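## Task

Undo the knot in the plastic bag's handles, then take exactly three of the fruit out and set them on the open table surface, leaving whatever fruit remains inside the bag.

## Robot and tools

Robot: two arms, left_arm and right_arm, each a six-joint arm ending in a parallel two-finger gripper. Their real bases sit near (-0.002, +0.337, +0.018) m for left_arm and (+0.001, -0.268, +0.022) m for right_arm. The drives are cheap and have play, weaker from the elbow out, so a gripper may stop short, sag, tilt, or for a tiny command not move at all or drift sideways. Check the reported pose after each motion and correct tilt.

Frame: every position, target and offset uses the scene frame. Its origin is at table height, halfway between the arms, a few centimetres behind the table's near edge. +x points out across the table, +y toward left_arm, +z up. Arm names do not match image sides. A gripper's fingers point along its own +z and close along its own y. Its reported position is the spot between the pads, about 1 cm short of the fingertips.

execute_actions(actions, cameras): actions is a list of actions. Each action is a list of 1 to 15 rows, one per 1/30 s step; a short list repeats its final row to fill 15 steps. Every row is a single flat list of 14 numbers, each in [-1, 1], covering both arms even if one is idle: left_arm dx, dy, dz, rx, ry, rz, opening, then right_arm the same seven. dx..rz are offsets, not poses: they are measured from that arm's Hand target as it was when the action began (every row from that same start, not from the row before), along scene axes, with the arm turning about its Hand target point. Scale: 1.0 = 0.6 m for dx, dy, dz and 180 degrees for the rotation vector rx, ry, rz. Sending the same offset again moves the arm further. All six zeros re-commands the current Hand target. Opening is absolute: +1 fully open (0.093 m gap), -1 closed. cameras lists names, ["all"], or []; an empty actions list returns images by default.

move(target, speed, blend, opening_speed, grip_force, blocking, cameras): drives each gripper in a straight line. target is one 14-number row (same layout and scale as above) or a list of up to 15 such rows; every row is an offset from the Hand targets held when the move starts, not from the previous row. speed is path top speed in m/s, 0.002 to 2.9 (default 0.25), one value or one per row; rotation is capped at twice that in rad/s. blend, in metres, rounds corners of a list (0 = stop at each). opening_speed is the rate of opening change per second on the -1..+1 scale, at least 0.2. grip_force is newtons per finger pad, 10 to 50, one number or one per arm; here the task caps it at roughly 25 to 37 N. Lower force closes slowly (about 8 s from open at 20 N). A move lasts 0.5 s to 10 s total. Openings of the first row are sent at once; openings of later rows are applied on arrival, with all arms pausing. Moves do not avoid obstacles or the other arm; faster means harder contact and more lag. blocking=false returns after about 0.5 s while the move runs on. The result adds a move: line giving the ending (done, off_target, moving, held, fault) and limits (paced = pose clipped, held = a check withheld steps).

wait(seconds 0 to 10) lets time pass holding commands. stop() brakes a running move. zoom_image(camera, region [x0, y0, x1, y1] in pixels, at most 504 by 504) enlarges part of the latest image. read_manual gives licence text only. finished_scene(scene, 1 or 2) ends the scene irreversibly; calls after it in the same reply act on the next scene.

Cameras: cam_high and cam_low are fixed behind the arms; cam_left_wrist and cam_right_wrist ride on the grippers. All are 672x504.

Results: end_effector_position (m) and end_effector_quat_wxyz per arm, Hand target (the last commanded pose after clipping; the next offsets count from it), Tool commands, grip_measured, Joint positions (ending with finger gap in metres), joint velocities, torques, motor temperatures. The controller limits commanded orientation to 40 degrees from the measured one per step. If a gripper rests short of its Hand target, send the shortfall as an offset.

Gripping: grip_measured reads +1 open to -1 closed; pads meet near -0.94 and each millimetre of width adds about 0.0208. To hold, keep resending the closing number; to release, send a value well above the width reading. About 0.24 below the width reading grips at the force limit; soft or round fruit may need lower. A sudden jump far below the width gives a brief hard squeeze. The bag is thin and soft.

Avoid: dropping fruit or letting go while it is moving; anything falling or being left off the table (fails the scene); hitting the bar, plate or low rail near the bases (up to about 3 cm above the table, no warning); grippers, fingers or wrist cameras touching each other, or one gripper closing on the other's fingers; fast hard contact. Route paths around an arm's own base, not next to it, as this can flip its shoulder. Stretched reach, held loads and pushing into unreachable poses heat motors: MOTOR HOT appears at 75 °C, at 90 °C the arm folds and stays idle, at 100 °C it goes limp. Time spent thinking also advances the scene.

Each tool is called after "Emit:" as a command line: name --argument value for each argument, lists and objects as JSON in quotes; but a table of rows of numbers goes row by row, as --pt "numbers of a row", without its own name.

## Session

Emit:
execute_actions --actions '[]'

Scene clock: 0.00 s.
left_arm: end_effector_position=(+0.3801, +0.3612, +0.0861) grip_measured=+1.000 end_effector_quat_wxyz=(+0.526, -0.034, +0.842, +0.112) | right_arm: end_effector_position=(+0.3835, -0.3091, +0.0805) grip_measured=+1.000 end_effector_quat_wxyz=(+0.541, +0.092, +0.833, -0.064)
Joint positions: left_arm=[-0.064 1.562 0.377 0.745 -0.291 0.044 0.093] | right_arm=[-0.061 1.634 0.349 0.872 0.2 0.06 0.093]
Joint velocities: within noise
Joint torques (N m): no reading
Motor temperatures (°C): left_arm=[23 27 30 31 22 25 23] | right_arm=[25 30 32 29 25 28 24]
Heat: left arm: 31 °C; right arm: 32 °C.
Hand target: left_arm +0.3821, +0.3607, +0.0901; +0.531, -0.034, +0.839, +0.111 | right_arm +0.3859, -0.3084, +0.0852; +0.547, +0.092, +0.830, -0.062
Tool commands: left_gripper/opening=+1.0 right_gripper/opening=+1.0

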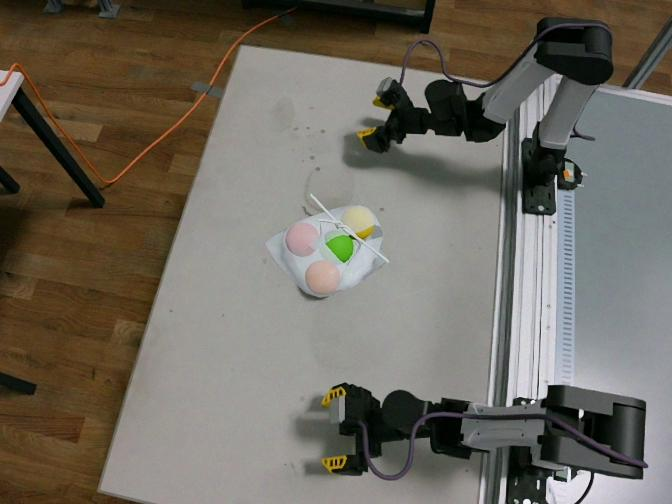

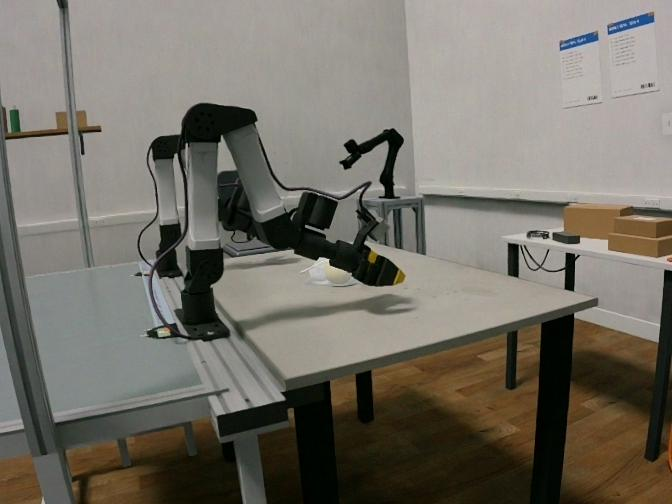

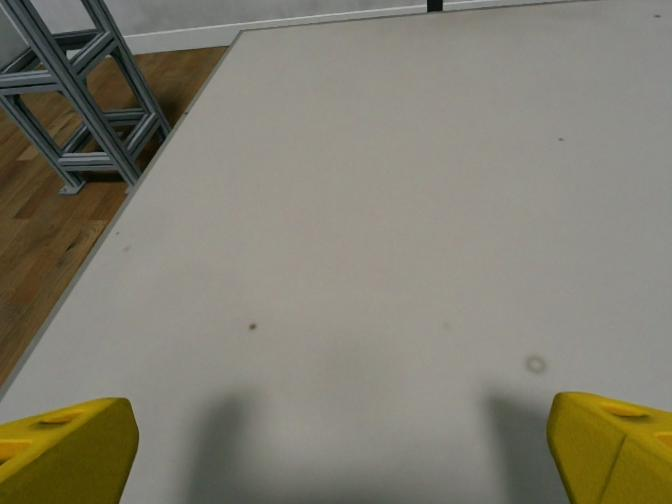

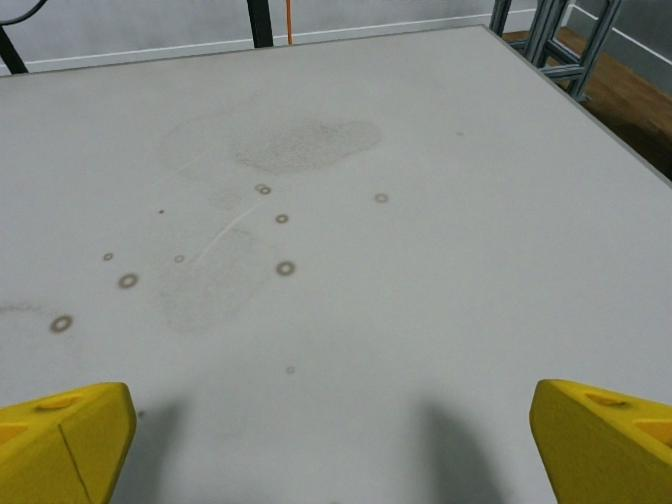

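Emit:
zoom_image --camera "cam_high" --region '[240, 170, 420, 310]'

Emit:
zoom_image --camera "cam_low" --region '[270, 220, 420, 330]'

Scaled by 2.800 from the camera's 672x504 image, which has a finer 960x720 frame.

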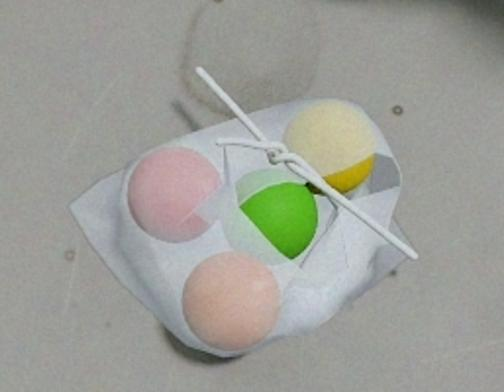

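Scaled by 3.360 from the camera's 672x504 image, which has a finer 960x720 frame.

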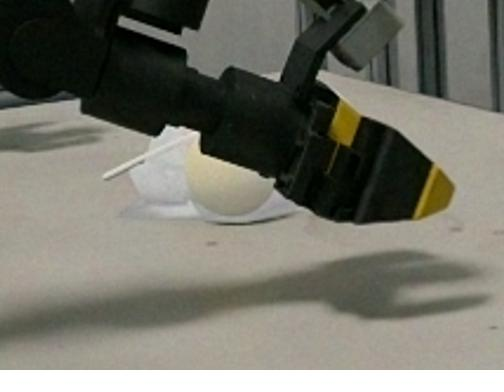

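Emit:
move --target '[0, 0, 0, 0, 0, 0, 1, 0.040, 0.481, 0.291, 0.0265, 0.231, 0.0673, 1]' --speed 0.3 --cameras '["cam_high", "cam_right_wrist"]'

Scene clock: 29.07 s.
left_arm: end_effector_position=(+0.3801, +0.3612, +0.0861) grip_measured=+1.000 end_effector_quat_wxyz=(+0.526, -0.034, +0.842, +0.112) | right_arm: end_effector_position=(+0.4116, -0.0231, +0.2660) grip_measured=+1.000 end_effector_quat_wxyz=(+0.231, -0.001, +0.973, +0.000)
Joint positions: left_arm=[-0.064 1.562 0.377 0.745 -0.291 0.044 0.093] | right_arm=[0.608 2.203 2.526 -1.517 0.296 0.589 0.093]
Joint torques (N m): left_arm=[-0.31 -5.09 6.52 2.22 -0.09 0] | right_arm=[-0.1 -9.07 8.27 0.72 0.1 0.24]
Motor temperatures (°C): left_arm=[23 29 33 39 22 25 23] | right_arm=[25 33 34 33 25 28 24]
Heat: left arm: 39 °C; right arm: 34 °C.
Hand target: left_arm +0.3821, +0.3607, +0.0901; +0.531, -0.034, +0.839, +0.111 | right_arm +0.4099, -0.0199, +0.2597; +0.217, +0.000, +0.976, +0.000
Off the commanded pose: left_arm 0.005 m, 1 deg | right_arm 0.007 m, 2 deg.
move: done
Images, in order (width x height): cam_high 672x504, cam_right_wrist 672x504.

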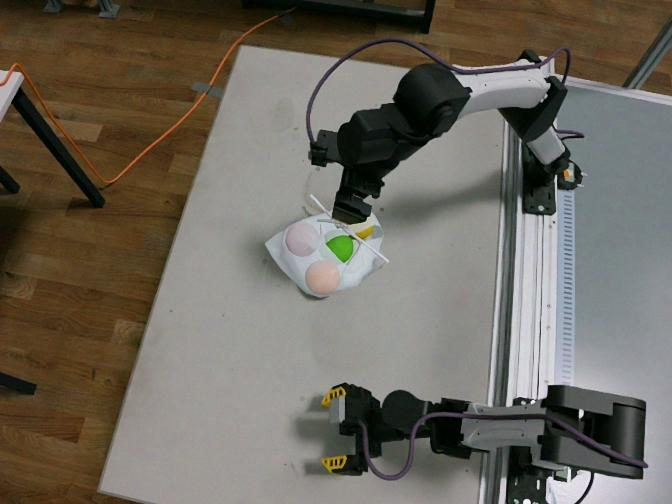

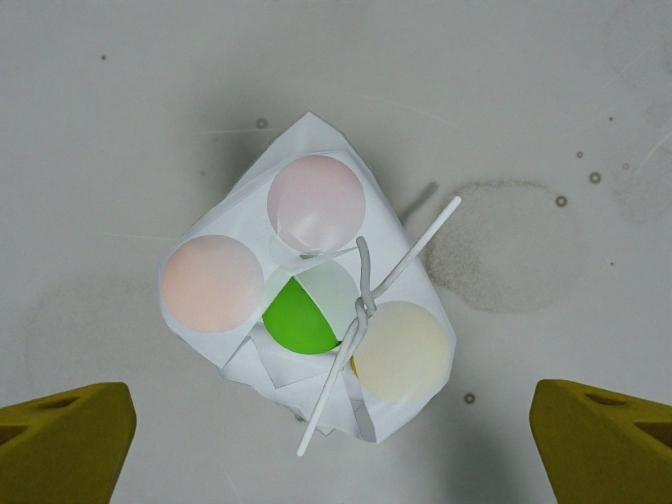

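Emit:
zoom_image --camera "cam_right_wrist" --region '[140, 90, 490, 470]'

Emit:
zoom_image --camera "cam_right_wrist" --region '[280, 180, 480, 330]'

Scaled by 1.326 from the camera's 672x504 image, which has a finer 960x720 frame.

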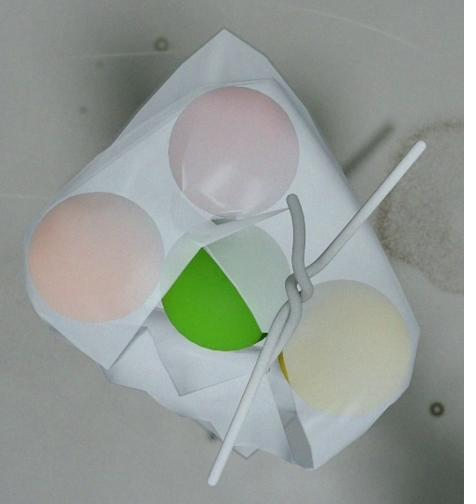

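Scaled by 2.520 from the camera's 672x504 image, which has a finer 960x720 frame.

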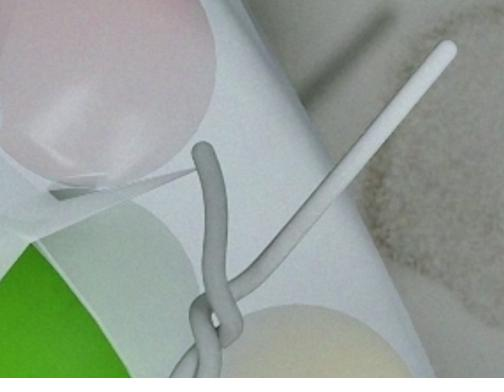

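Emit:
zoom_image --camera "cam_right_wrist" --region '[280, 280, 400, 380]'

Emit:
zoom_image --camera "cam_right_wrist" --region '[270, 330, 420, 465]'

Emit:
zoom_image --camera "cam_high" --region '[255, 180, 400, 305]'

Scaled by 4.200 from the camera's 672x504 image, which has a finer 960x720 frame.

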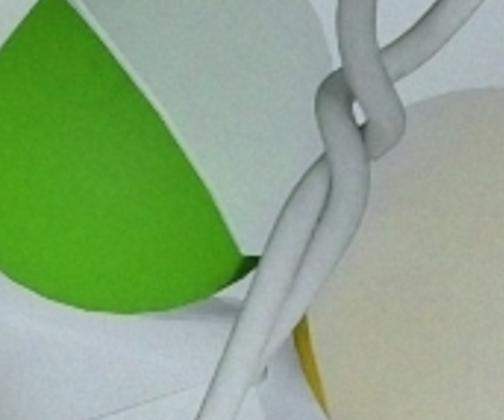

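Scaled by 3.360 from the camera's 672x504 image, which has a finer 960x720 frame.

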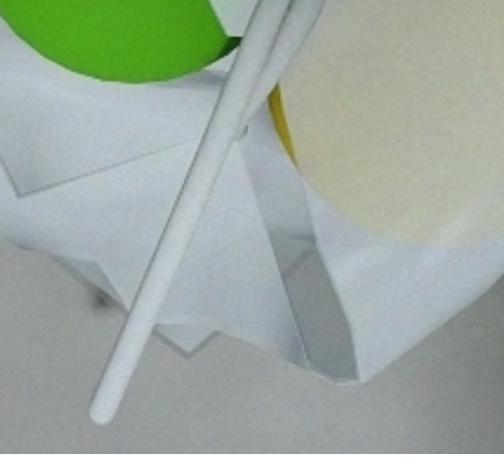

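Scaled by 3.476 from the camera's 672x504 image, which has a finer 960x720 frame.

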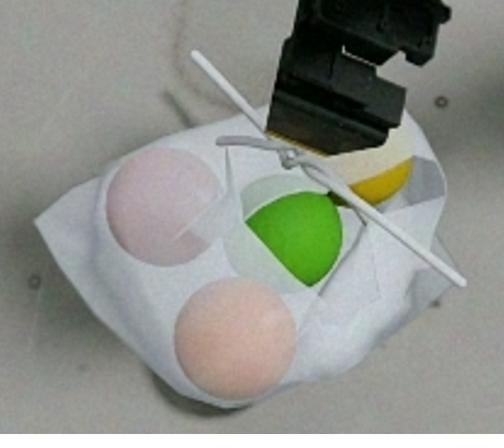

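Emit:
move --target '[-0.1, 0, 0.2, 0, 0, 0, 1, 0.033, -0.033, -0.15, 0, 0, 0, -0.2]' --speed 0.25 --cameras '["cam_low", "cam_right_wrist"]'

Scene clock: 85.17 s.
left_arm: end_effector_position=(+0.3225, +0.3605, +0.2062) grip_measured=+1.000 end_effector_quat_wxyz=(+0.541, -0.029, +0.833, +0.109) | right_arm: end_effector_position=(+0.4290, -0.0417, +0.1504) grip_measured=-0.197 end_effector_quat_wxyz=(+0.196, +0.001, +0.980, -0.022)
Joint positions: left_arm=[-0.089 0.885 0.514 -0.035 -0.304 0.045 0.093] | right_arm=[0.542 2.123 1.94 -1.08 0.271 0.54 0.036]
Joint torques (N m): left_arm=[-0.8 -1.28 11.79 1.73 -0.28 -0.15] | right_arm=[-0.59 -15.77 5.34 1.01 0.1 0.01]
Motor temperatures (°C): left_arm=[23 30 35 42 22 24 22] | right_arm=[25 38 38 30 25 27 24]
Heat: left arm: 42 °C; right arm: 38 °C.
Hand target: left_arm +0.3221, +0.3607, +0.2101; +0.531, -0.034, +0.839, +0.111 | right_arm +0.4297, -0.0397, +0.1697; +0.217, +0.000, +0.976, +0.000
Off the commanded pose: left_arm 0.004 m, 2 deg | right_arm 0.019 m, 3 deg.
move: off_target (right_arm)
Images, in order (width x height): cam_low 672x504, cam_right_wrist 672x504.

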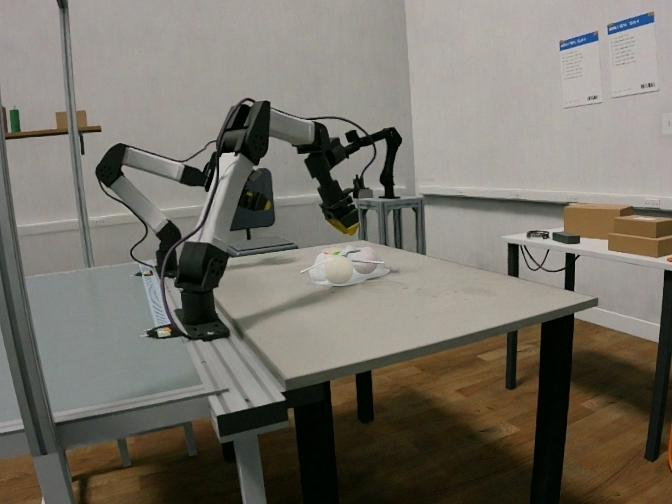

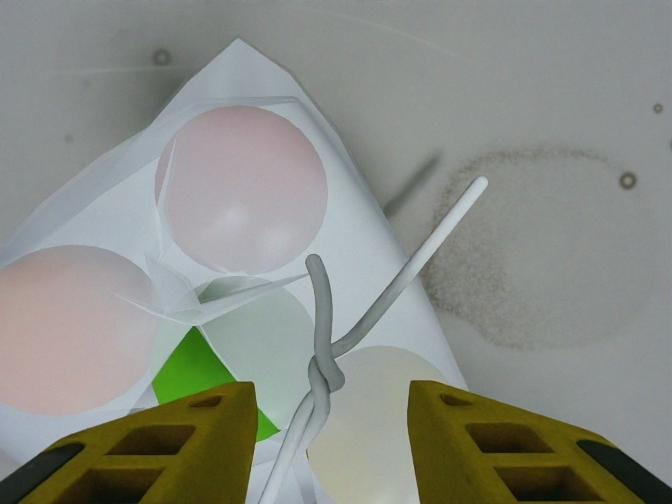

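Emit:
zoom_image --camera "cam_right_wrist" --region '[240, 220, 440, 440]'

Emit:
zoom_image --camera "cam_low" --region '[280, 200, 420, 305]'

Scaled by 2.291 from the camera's 672x504 image, which has a finer 960x720 frame.

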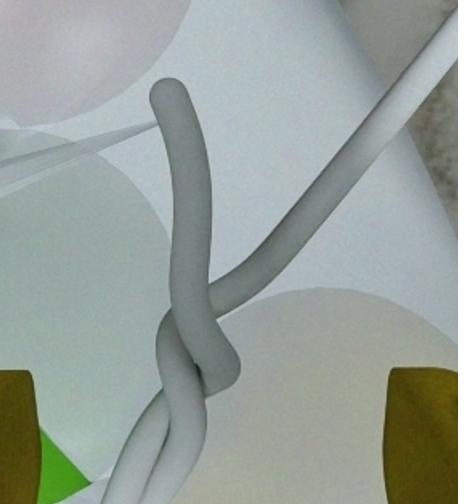

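Scaled by 3.600 from the camera's 672x504 image, which has a finer 960x720 frame.

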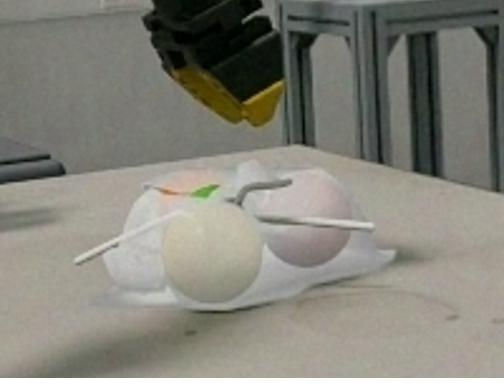

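Emit:
move --target '[0, 0, 0, 0, 0, 0, 1, 0.037, 0, -0.045, 0, 0, 0, -0.4]' --speed 0.12 --cameras '["cam_right_wrist"]'

Scene clock: 140.37 s.
left_arm: end_effector_position=(+0.3224, +0.3605, +0.2060) grip_measured=+1.000 end_effector_quat_wxyz=(+0.541, -0.029, +0.834, +0.109) | right_arm: end_effector_position=(+0.4480, -0.0431, +0.1556) grip_measured=-0.397 end_effector_quat_wxyz=(+0.222, +0.005, +0.975, -0.004)
Joint positions: left_arm=[-0.089 0.885 0.514 -0.036 -0.304 0.045 0.093] | right_arm=[0.515 2.123 1.94 -1.007 0.26 0.513 0.026]
Joint torques (N m): left_arm=[-0.8 -1.36 11.73 1.72 -0.3 -0.14] | right_arm=[-0.65 -9.73 6 1.13 0.08 0.02]
Motor temperatures (°C): left_arm=[23 26 45 40 22 24 22] | right_arm=[25 63 34 29 25 27 24]
Heat: left arm: 45 °C; right arm: 63 °C.
Hand target: left_arm +0.3221, +0.3607, +0.2101; +0.531, -0.034, +0.839, +0.111 | right_arm +0.4519, -0.0397, +0.1427; +0.217, +0.000, +0.976, +0.000
Off the commanded pose: left_arm 0.004 m, 1 deg | right_arm 0.014 m, 1 deg.
move: off_target (right_arm)
Images, in order (width x height): cam_right_wrist 672x504.

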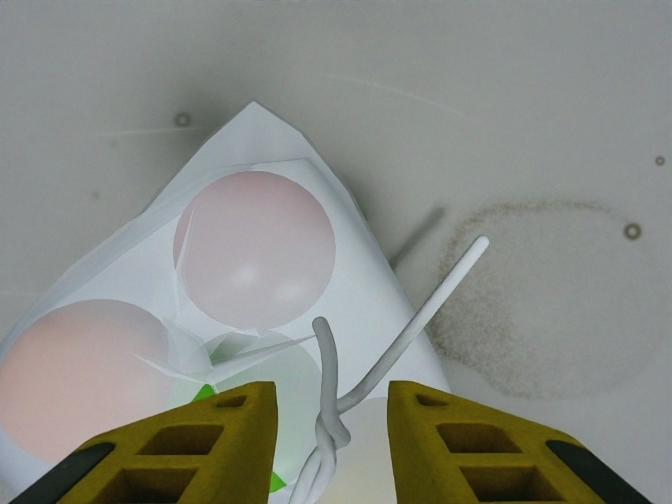

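Emit:
move --target '[0, 0, 0, 0, 0, 0, 1, 0.0, 0, -0.07, 0, 0, 0, -0.4]' --speed 0.1 --cameras '["cam_right_wrist"]'

Scene clock: 148.73 s.
left_arm: end_effector_position=(+0.3224, +0.3605, +0.2060) grip_measured=+1.000 end_effector_quat_wxyz=(+0.541, -0.029, +0.834, +0.109) | right_arm: end_effector_position=(+0.4491, -0.0411, +0.1133) grip_measured=-0.397 end_effector_quat_wxyz=(+0.222, +0.003, +0.975, -0.003)
Joint positions: left_arm=[-0.089 0.885 0.514 -0.036 -0.304 0.045 0.093] | right_arm=[0.515 2.135 1.791 -0.846 0.259 0.511 0.026]
Joint torques (N m): left_arm=[-0.72 -1.26 11.77 1.69 -0.27 -0.12] | right_arm=[-0.85 -10.07 5.79 1.16 0.08 0.03]
Motor temperatures (°C): left_arm=[23 26 46 40 22 24 22] | right_arm=[25 59 34 30 25 27 24]
Heat: left arm: 46 °C; right arm: 59 °C.
Hand target: left_arm +0.3221, +0.3607, +0.2101; +0.531, -0.034, +0.839, +0.111 | right_arm +0.4519, -0.0397, +0.1006; +0.217, +0.000, +0.976, +0.000
Off the commanded pose: left_arm 0.004 m, 1 deg | right_arm 0.013 m, 1 deg.
move: off_target (right_arm)
Images, in order (width x height): cam_right_wrist 672x504.

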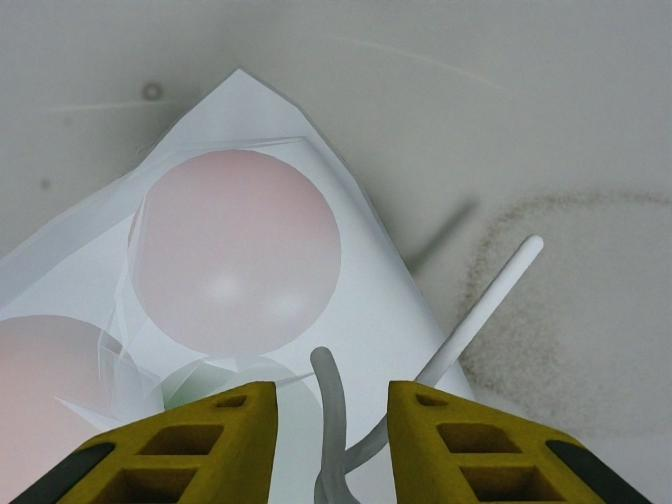

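Emit:
move --target '[0, 0, 0, 0, 0, 0, 1, 0.010, 0, -0.03, 0, 0, 0, -0.5]' --speed 0.08 --cameras '["cam_right_wrist", "cam_low"]'

Scene clock: 168.10 s.
left_arm: end_effector_position=(+0.3224, +0.3605, +0.2060) grip_measured=+1.000 end_effector_quat_wxyz=(+0.541, -0.029, +0.834, +0.109) | right_arm: end_effector_position=(+0.4558, -0.0410, +0.0965) grip_measured=-0.497 end_effector_quat_wxyz=(+0.223, +0.004, +0.975, -0.003)
Joint positions: left_arm=[-0.089 0.885 0.514 -0.036 -0.304 0.045 0.093] | right_arm=[0.507 2.166 1.771 -0.791 0.256 0.504 0.021]
Joint torques (N m): left_arm=[-0.79 -1.35 11.71 1.69 -0.29 -0.14] | right_arm=[-0.87 -10.06 5.81 1.18 0.05 0.04]
Motor temperatures (°C): left_arm=[23 26 47 40 22 24 22] | right_arm=[25 53 35 30 25 27 24]
Heat: left arm: 47 °C; right arm: 53 °C.
Hand target: left_arm +0.3221, +0.3607, +0.2101; +0.531, -0.034, +0.839, +0.111 | right_arm +0.4580, -0.0397, +0.0827; +0.217, +0.000, +0.976, +0.000
Off the commanded pose: left_arm 0.004 m, 1 deg | right_arm 0.014 m, 1 deg.
move: off_target (right_arm)
Images, in order (width x height): cam_low 672x504, cam_right_wrist 672x504.

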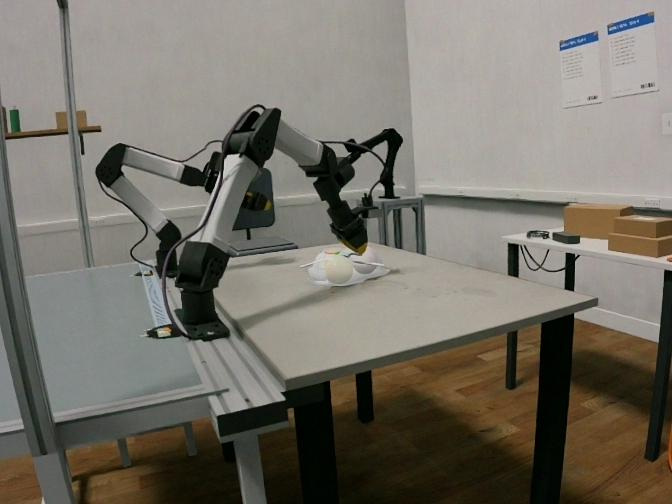

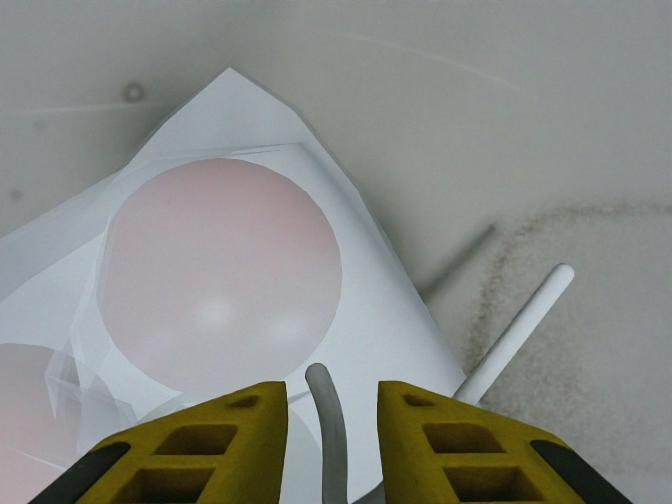

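Emit:
zoom_image --camera "cam_low" --region '[290, 210, 410, 300]'

Scaled by 4.200 from the camera's 672x504 image, which has a finer 960x720 frame.

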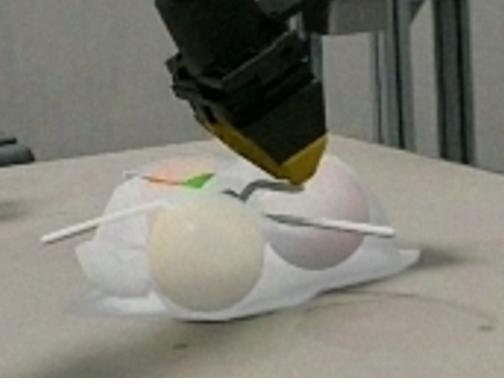

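Emit:
move --target '[0, 0, 0, 0, 0, 0, 1, 0.0, 0, -0.016, 0, 0, 0, -0.5]' --speed 0.06 --cameras '["cam_right_wrist", "cam_low"]'

Emit:
zoom_image --camera "cam_low" --region '[290, 210, 410, 300]'

Scene clock: 174.53 s.
left_arm: end_effector_position=(+0.3224, +0.3605, +0.2060) grip_measured=+1.000 end_effector_quat_wxyz=(+0.541, -0.029, +0.834, +0.109) | right_arm: end_effector_position=(+0.4566, -0.0403, +0.0912) grip_measured=-0.497 end_effector_quat_wxyz=(+0.227, +0.004, +0.974, -0.001)
Joint positions: left_arm=[-0.089 0.885 0.514 -0.036 -0.304 0.045 0.093] | right_arm=[0.507 2.166 1.746 -0.757 0.256 0.503 0.021]
Joint torques (N m): left_arm=[-0.68 -1.39 11.74 1.69 -0.29 -0.15] | right_arm=[-0.83 -9.51 5.67 1.2 0.09 0.03]
Heat: left arm: 47 °C; right arm: 51 °C.
Hand target: left_arm +0.3221, +0.3607, +0.2101; +0.531, -0.034, +0.839, +0.111 | right_arm +0.4580, -0.0396, +0.0731; +0.217, +0.000, +0.976, +0.000
Off the commanded pose: left_arm 0.004 m, 1 deg | right_arm 0.018 m, 1 deg.
move: off_target (right_arm)
Images, in order (width x height): cam_low 672x504, cam_right_wrist 672x504.

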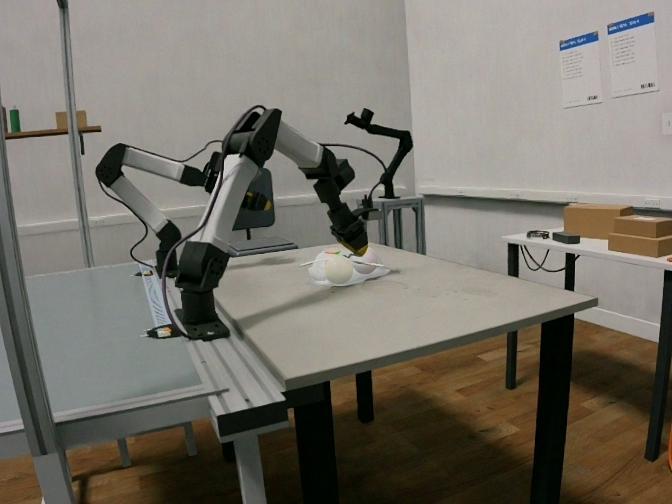

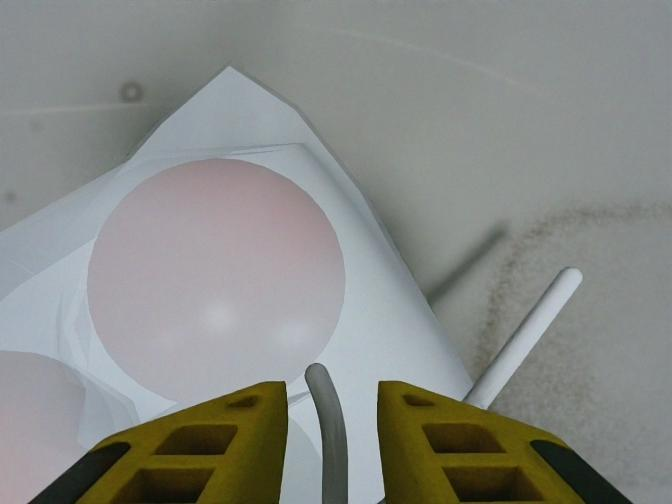

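Scaled by 4.200 from the camera's 672x504 image, which has a finer 960x720 frame.

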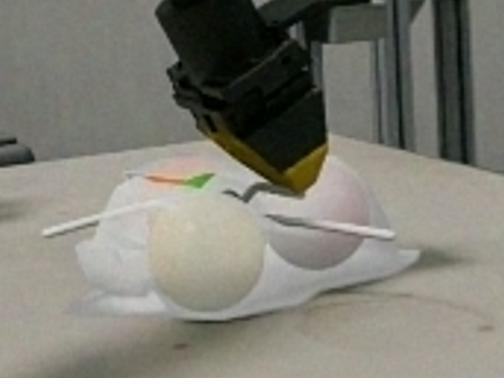

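Emit:
move --target '[0, 0, 0, 0, 0, 0, 1, 0, 0, 0, 0, 0, 0, -1]' --opening_speed 0.5 --cameras '["cam_right_wrist"]'

Scene clock: 179.43 s.
left_arm: end_effector_position=(+0.3224, +0.3605, +0.2060) grip_measured=+1.000 end_effector_quat_wxyz=(+0.541, -0.029, +0.834, +0.109) | right_arm: end_effector_position=(+0.4567, -0.0402, +0.0912) grip_measured=-0.921 end_effector_quat_wxyz=(+0.227, +0.004, +0.974, -0.001)
Joint positions: left_arm=[-0.089 0.885 0.514 -0.036 -0.304 0.045 0.093] | right_arm=[0.507 2.166 1.746 -0.757 0.256 0.503 0.001]
Joint torques (N m): left_arm=[-0.79 -1.32 11.78 1.68 -0.28 -0.13] | right_arm=[-0.79 -9.52 5.68 1.16 0.11 0.02]
Heat: left arm: 48 °C; right arm: 50 °C.
Hand target: left_arm +0.3221, +0.3607, +0.2101; +0.531, -0.034, +0.839, +0.111 | right_arm +0.4579, -0.0397, +0.0731; +0.217, +0.000, +0.976, +0.000
Off the commanded pose: left_arm 0.004 m, 1 deg | right_arm 0.018 m, 1 deg.
move: off_target (right_arm)
Images, in order (width x height): cam_right_wrist 672x504.

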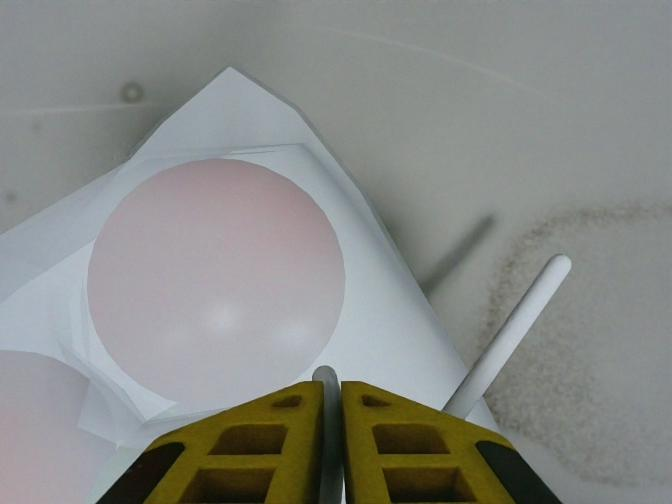

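Emit:
move --target '[0, 0, 0, 0, 0, 0, 1, 0.1, 0, 0.06, 0, 0, 0, -1]' --speed 0.08 --cameras '["cam_right_wrist", "cam_low", "cam_high"]'

Emit:
zoom_image --camera "cam_high" --region '[250, 180, 400, 305]'

Emit:
zoom_image --camera "cam_low" --region '[290, 210, 410, 300]'

Scene clock: 188.77 s.
left_arm: end_effector_position=(+0.3224, +0.3605, +0.2060) grip_measured=+1.000 end_effector_quat_wxyz=(+0.541, -0.029, +0.834, +0.109) | right_arm: end_effector_position=(+0.5182, -0.0402, +0.1168) grip_measured=-0.921 end_effector_quat_wxyz=(+0.231, +0.006, +0.973, +0.001)
Joint positions: left_arm=[-0.089 0.885 0.514 -0.036 -0.304 0.045 0.093] | right_arm=[0.444 2.405 2.248 -0.997 0.233 0.445 0.001]
Joint torques (N m): left_arm=[-0.73 -1.29 11.67 1.7 -0.29 -0.13] | right_arm=[-0.75 -11.23 9.73 0.72 0.05 0.06]
Heat: left arm: 48 °C; right arm: 49 °C.
Hand target: left_arm +0.3221, +0.3607, +0.2101; +0.531, -0.034, +0.839, +0.111 | right_arm +0.5180, -0.0397, +0.1091; +0.217, +0.000, +0.976, +0.000
Off the commanded pose: left_arm 0.004 m, 1 deg | right_arm 0.008 m, 2 deg.
move: done
Images, in order (width x height): cam_high 672x504, cam_low 672x504, cam_right_wrist 672x504.

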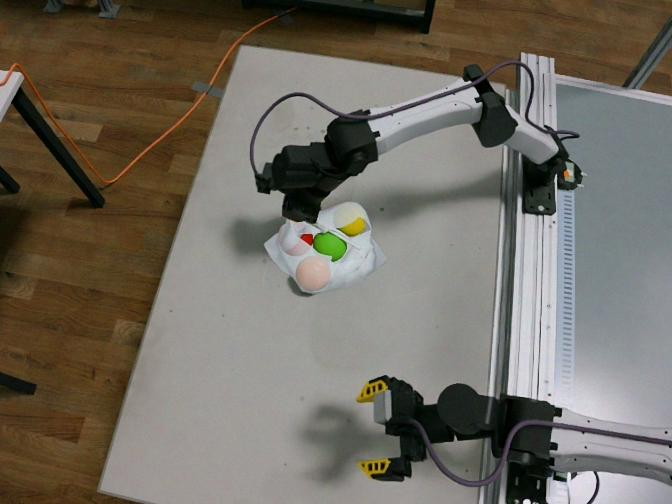

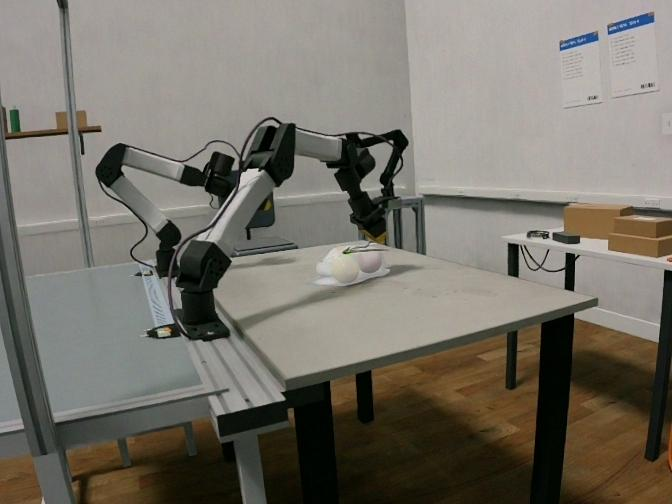

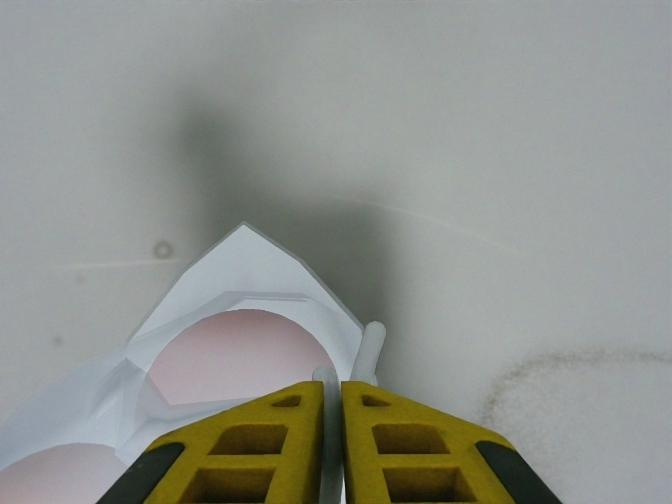

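Scaled by 3.360 from the camera's 672x504 image, which has a finer 960x720 frame.

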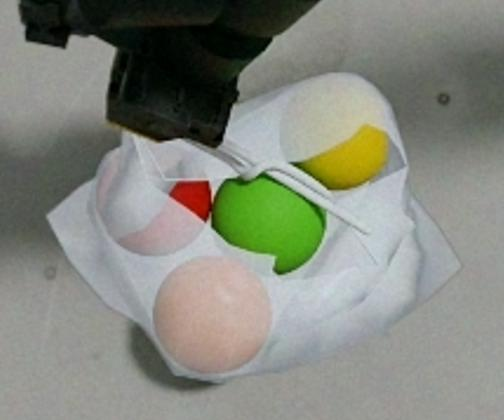

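Scaled by 4.200 from the camera's 672x504 image, which has a finer 960x720 frame.

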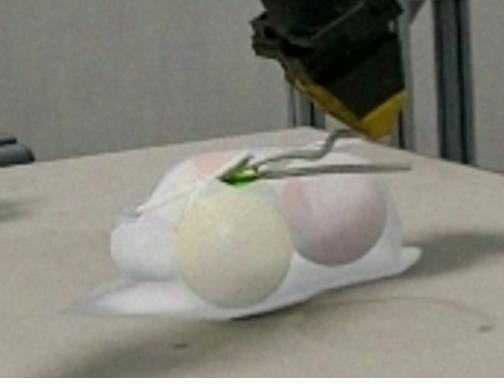

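Emit:
move --target '[0, 0, 0, 0, 0, 0, 1, 0.067, 0, 0.067, 0, 0, 0, -1]' --speed 0.08 --cameras '["cam_right_wrist", "cam_low", "cam_high"]'

Emit:
zoom_image --camera "cam_high" --region '[250, 180, 400, 305]'

Emit:
zoom_image --camera "cam_low" --region '[290, 210, 410, 300]'

Scene clock: 193.50 s.
left_arm: end_effector_position=(+0.3224, +0.3605, +0.2060) grip_measured=+1.000 end_effector_quat_wxyz=(+0.541, -0.029, +0.834, +0.109) | right_arm: end_effector_position=(+0.5595, -0.0391, +0.1607) grip_measured=-0.921 end_effector_quat_wxyz=(+0.277, +0.002, +0.961, +0.021)
Joint positions: left_arm=[-0.089 0.885 0.514 -0.036 -0.304 0.045 0.093] | right_arm=[0.411 2.645 2.836 -1.231 0.218 0.393 0.001]
Joint torques (N m): left_arm=[-0.76 -1.31 11.71 1.71 -0.28 -0.13] | right_arm=[-0.76 -12.11 9.17 0.88 0.04 0.03]
Heat: left arm: 48 °C; right arm: 49 °C.
Hand target: left_arm +0.3221, +0.3607, +0.2101; +0.531, -0.034, +0.839, +0.111 | right_arm +0.5581, -0.0397, +0.1494; +0.217, +0.000, +0.976, +0.000
Off the commanded pose: left_arm 0.004 m, 1 deg | right_arm 0.012 m, 8 deg.
elbow stopped short (right arm): the move would have taken joint 3 (elbow) straighter than the controller allows.
move: off_target (right_arm)
Images, in order (width x height): cam_high 672x504, cam_low 672x504, cam_right_wrist 672x504.

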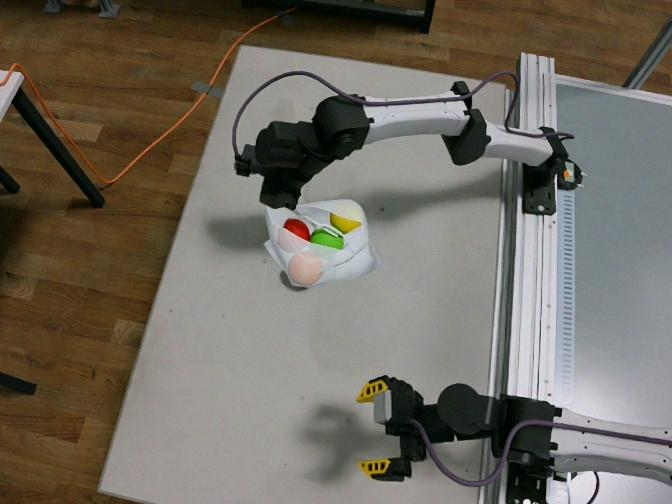

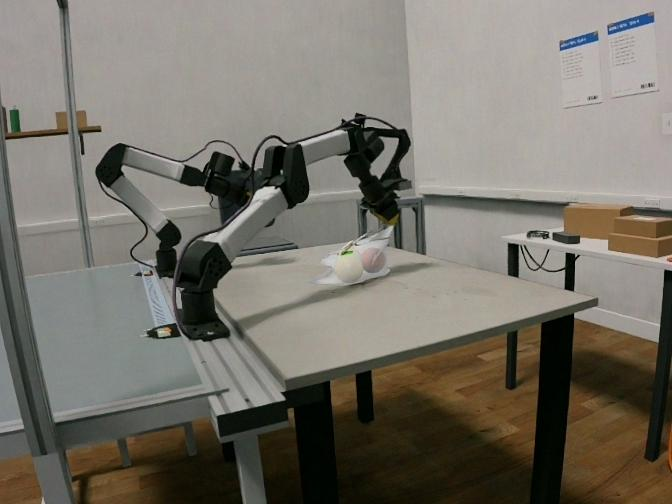

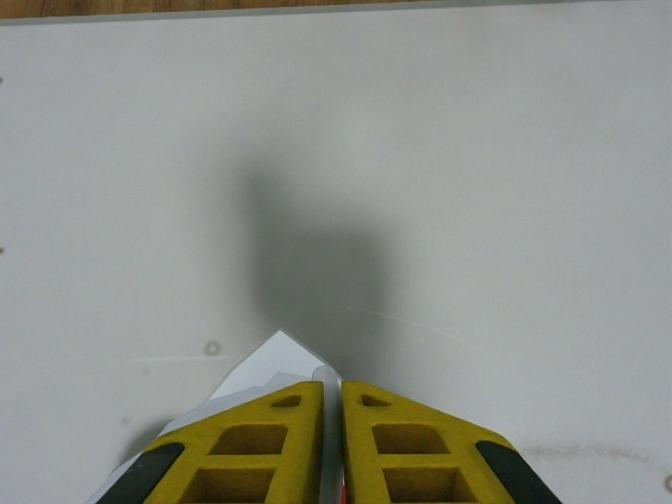

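Scaled by 3.360 from the camera's 672x504 image, which has a finer 960x720 frame.

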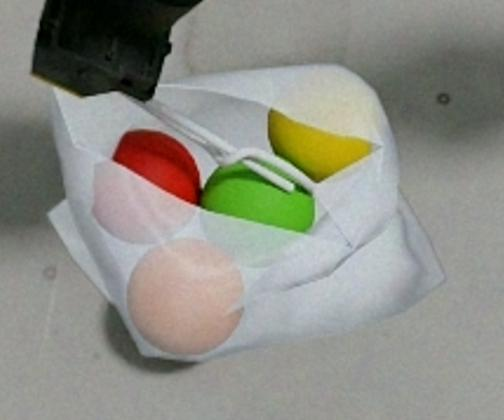

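Scaled by 4.200 from the camera's 672x504 image, which has a finer 960x720 frame.

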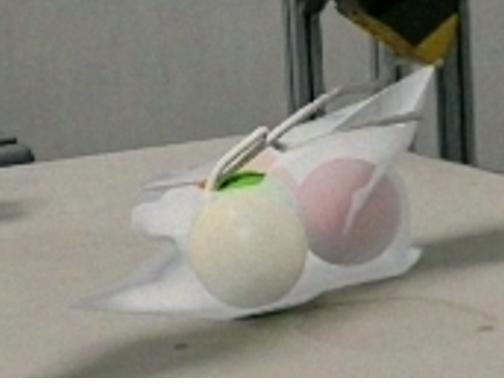

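Emit:
move --target '[0, 0, 0, 0, 0, 0, 1, -0.0635, -0.1, 0.11, 0, 0, 0, -1]' --speed 0.1 --cameras '["cam_right_wrist", "cam_low", "cam_high"]'

Emit:
zoom_image --camera "cam_high" --region '[250, 180, 400, 305]'

Emit:
zoom_image --camera "cam_low" --region '[290, 190, 430, 300]'

Scene clock: 203.30 s.
left_arm: end_effector_position=(+0.3224, +0.3605, +0.2060) grip_measured=+1.000 end_effector_quat_wxyz=(+0.541, -0.029, +0.834, +0.109) | right_arm: end_effector_position=(+0.5259, -0.0970, +0.1814) grip_measured=-0.921 end_effector_quat_wxyz=(+0.207, +0.001, +0.978, -0.010)
Joint positions: left_arm=[-0.089 0.885 0.514 -0.036 -0.304 0.045 0.093] | right_arm=[0.335 2.564 2.841 -1.462 0.19 0.339 0.001]
Joint torques (N m): left_arm=[-0.72 -1.36 11.77 1.7 -0.28 -0.13] | right_arm=[-0.66 -18.1 8.24 0.68 0.04 0.04]
Heat: left arm: 49 °C; right arm: 51 °C.
Hand target: left_arm +0.3221, +0.3607, +0.2101; +0.531, -0.034, +0.839, +0.111 | right_arm +0.5201, -0.0997, +0.2152; +0.217, +0.000, +0.976, +0.000
Off the commanded pose: left_arm 0.004 m, 1 deg | right_arm 0.035 m, 2 deg.
elbow stopped short (right arm): the move would have taken joint 3 (elbow) straighter than the controller allows.
move: off_target (right_arm)
Images, in order (width x height): cam_high 672x504, cam_low 672x504, cam_right_wrist 672x504.

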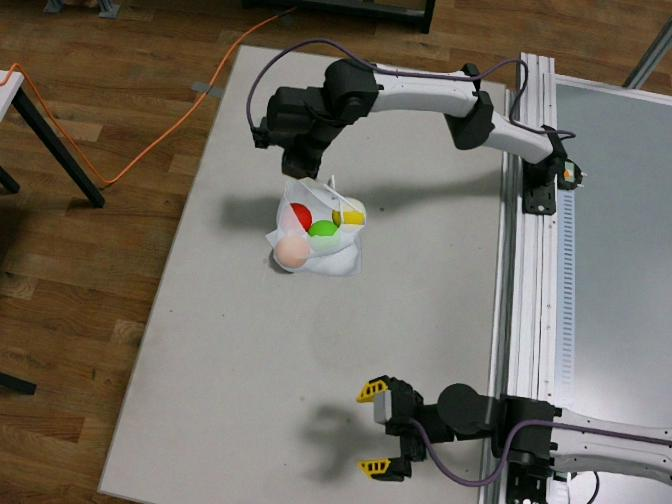

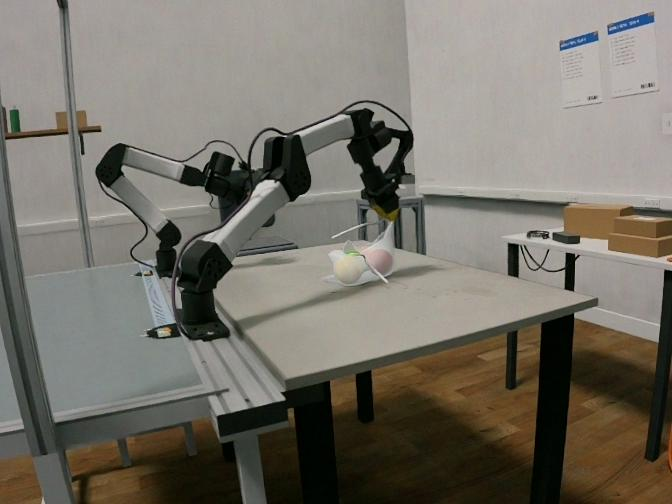

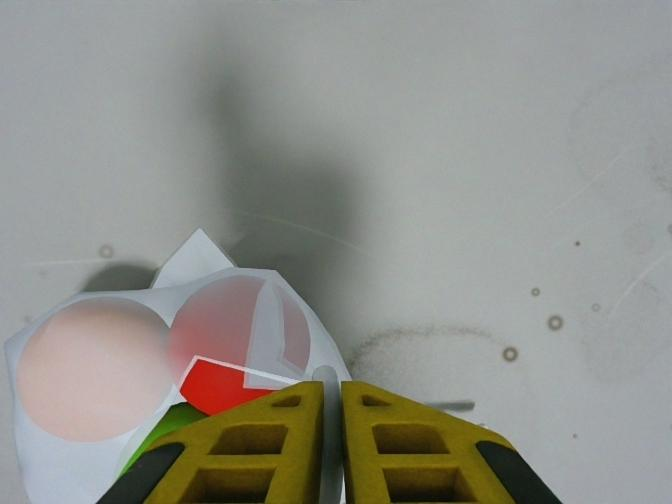

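Scaled by 3.360 from the camera's 672x504 image, which has a finer 960x720 frame.

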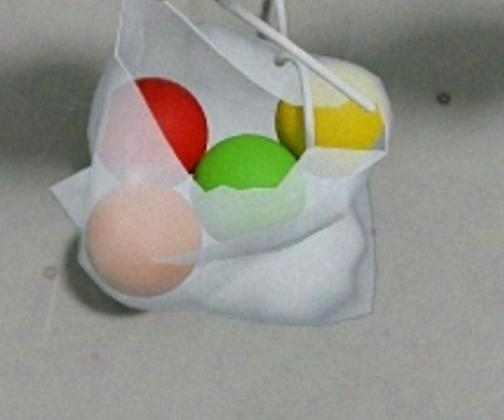

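Scaled by 3.600 from the camera's 672x504 image, which has a finer 960x720 frame.

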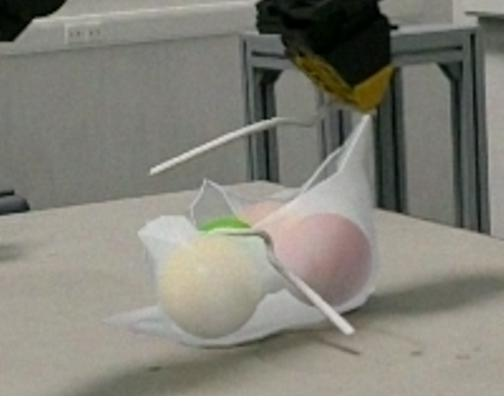

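Emit:
move --target '[0, 0, 0, 0, 0, 0, 1, 0.017, -0.14, -0.25, 0, 0, 0, -1]' --speed 0.12 --cameras '["cam_right_wrist", "cam_low", "cam_high"]'

Emit:
zoom_image --camera "cam_high" --region '[250, 150, 400, 300]'

Emit:
zoom_image --camera "cam_low" --region '[290, 190, 430, 300]'

Scene clock: 222.53 s.
left_arm: end_effector_position=(+0.3224, +0.3605, +0.2060) grip_measured=+1.000 end_effector_quat_wxyz=(+0.541, -0.029, +0.834, +0.109) | right_arm: end_effector_position=(+0.5251, -0.1851, +0.0478) grip_measured=-0.921 end_effector_quat_wxyz=(+0.193, +0.003, +0.981, -0.010)
Joint positions: left_arm=[-0.089 0.885 0.514 -0.036 -0.304 0.045 0.093] | right_arm=[0.15 2.293 1.816 -0.712 0.114 0.174 0.001]
Joint torques (N m): left_arm=[-0.81 -1.21 11.78 1.72 -0.3 -0.15] | right_arm=[-0.61 -16.13 5.35 1.19 -0.03 0.01]
Motor temperatures (°C): left_arm=[23 25 50 40 22 24 22] | right_arm=[25 62 37 29 24 27 25]
Heat: left arm: 50 °C; right arm: 62 °C.
Hand target: left_arm +0.3221, +0.3607, +0.2101; +0.531, -0.034, +0.839, +0.111 | right_arm +0.5302, -0.1836, +0.0653; +0.217, +0.000, +0.976, +0.000
Off the commanded pose: left_arm 0.004 m, 1 deg | right_arm 0.018 m, 3 deg.
move: off_target (right_arm)
Images, in order (width x height): cam_high 672x504, cam_low 672x504, cam_right_wrist 672x504.

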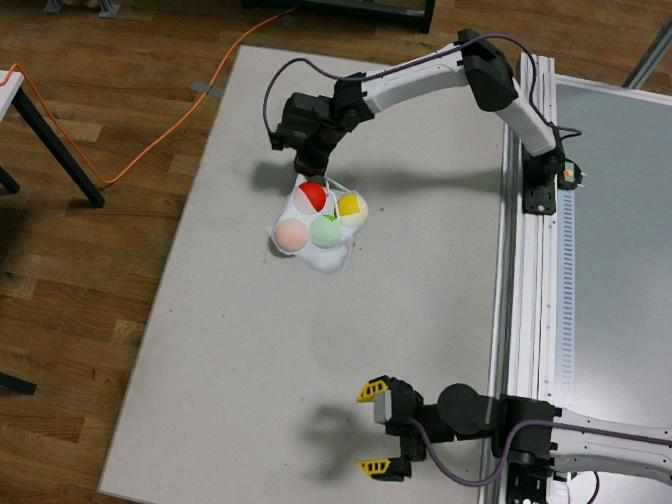

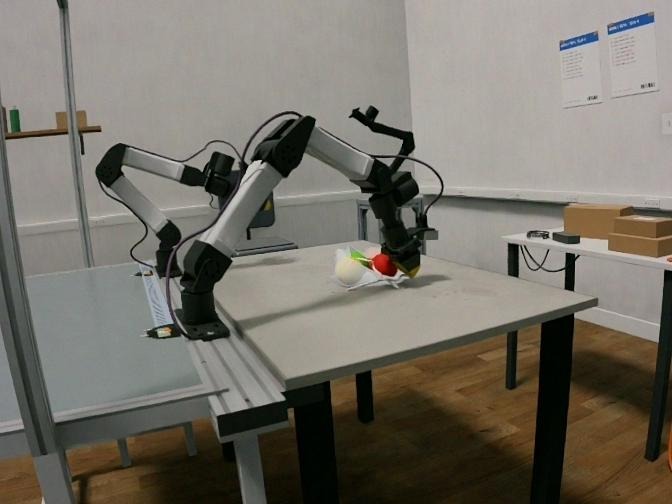

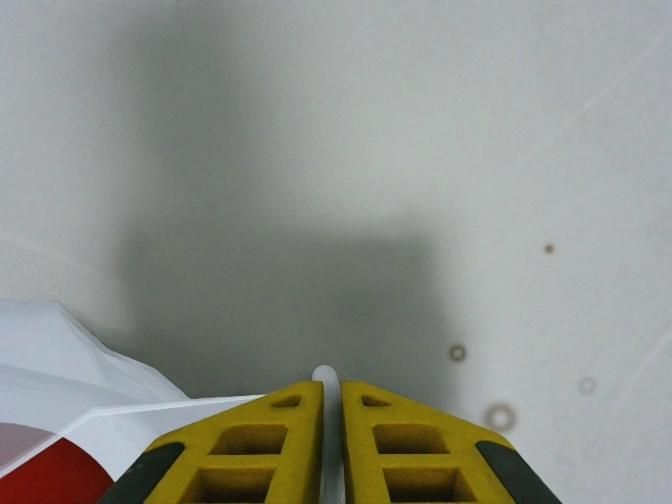

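Scaled by 3.360 from the camera's 672x504 image, which has a finer 960x720 frame.

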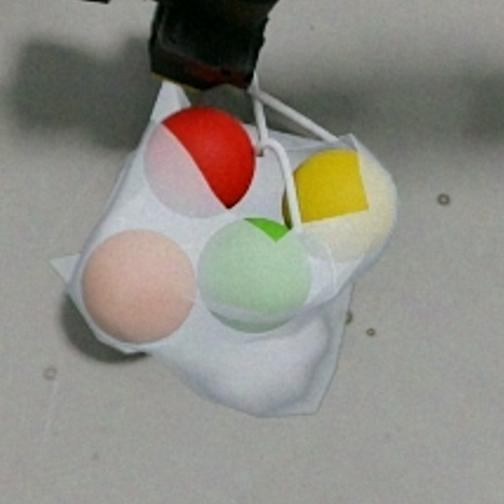

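Scaled by 3.600 from the camera's 672x504 image, which has a finer 960x720 frame.

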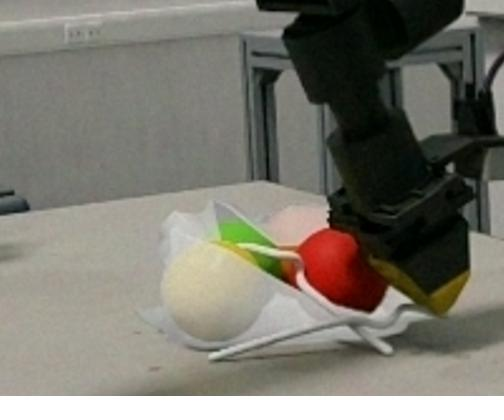

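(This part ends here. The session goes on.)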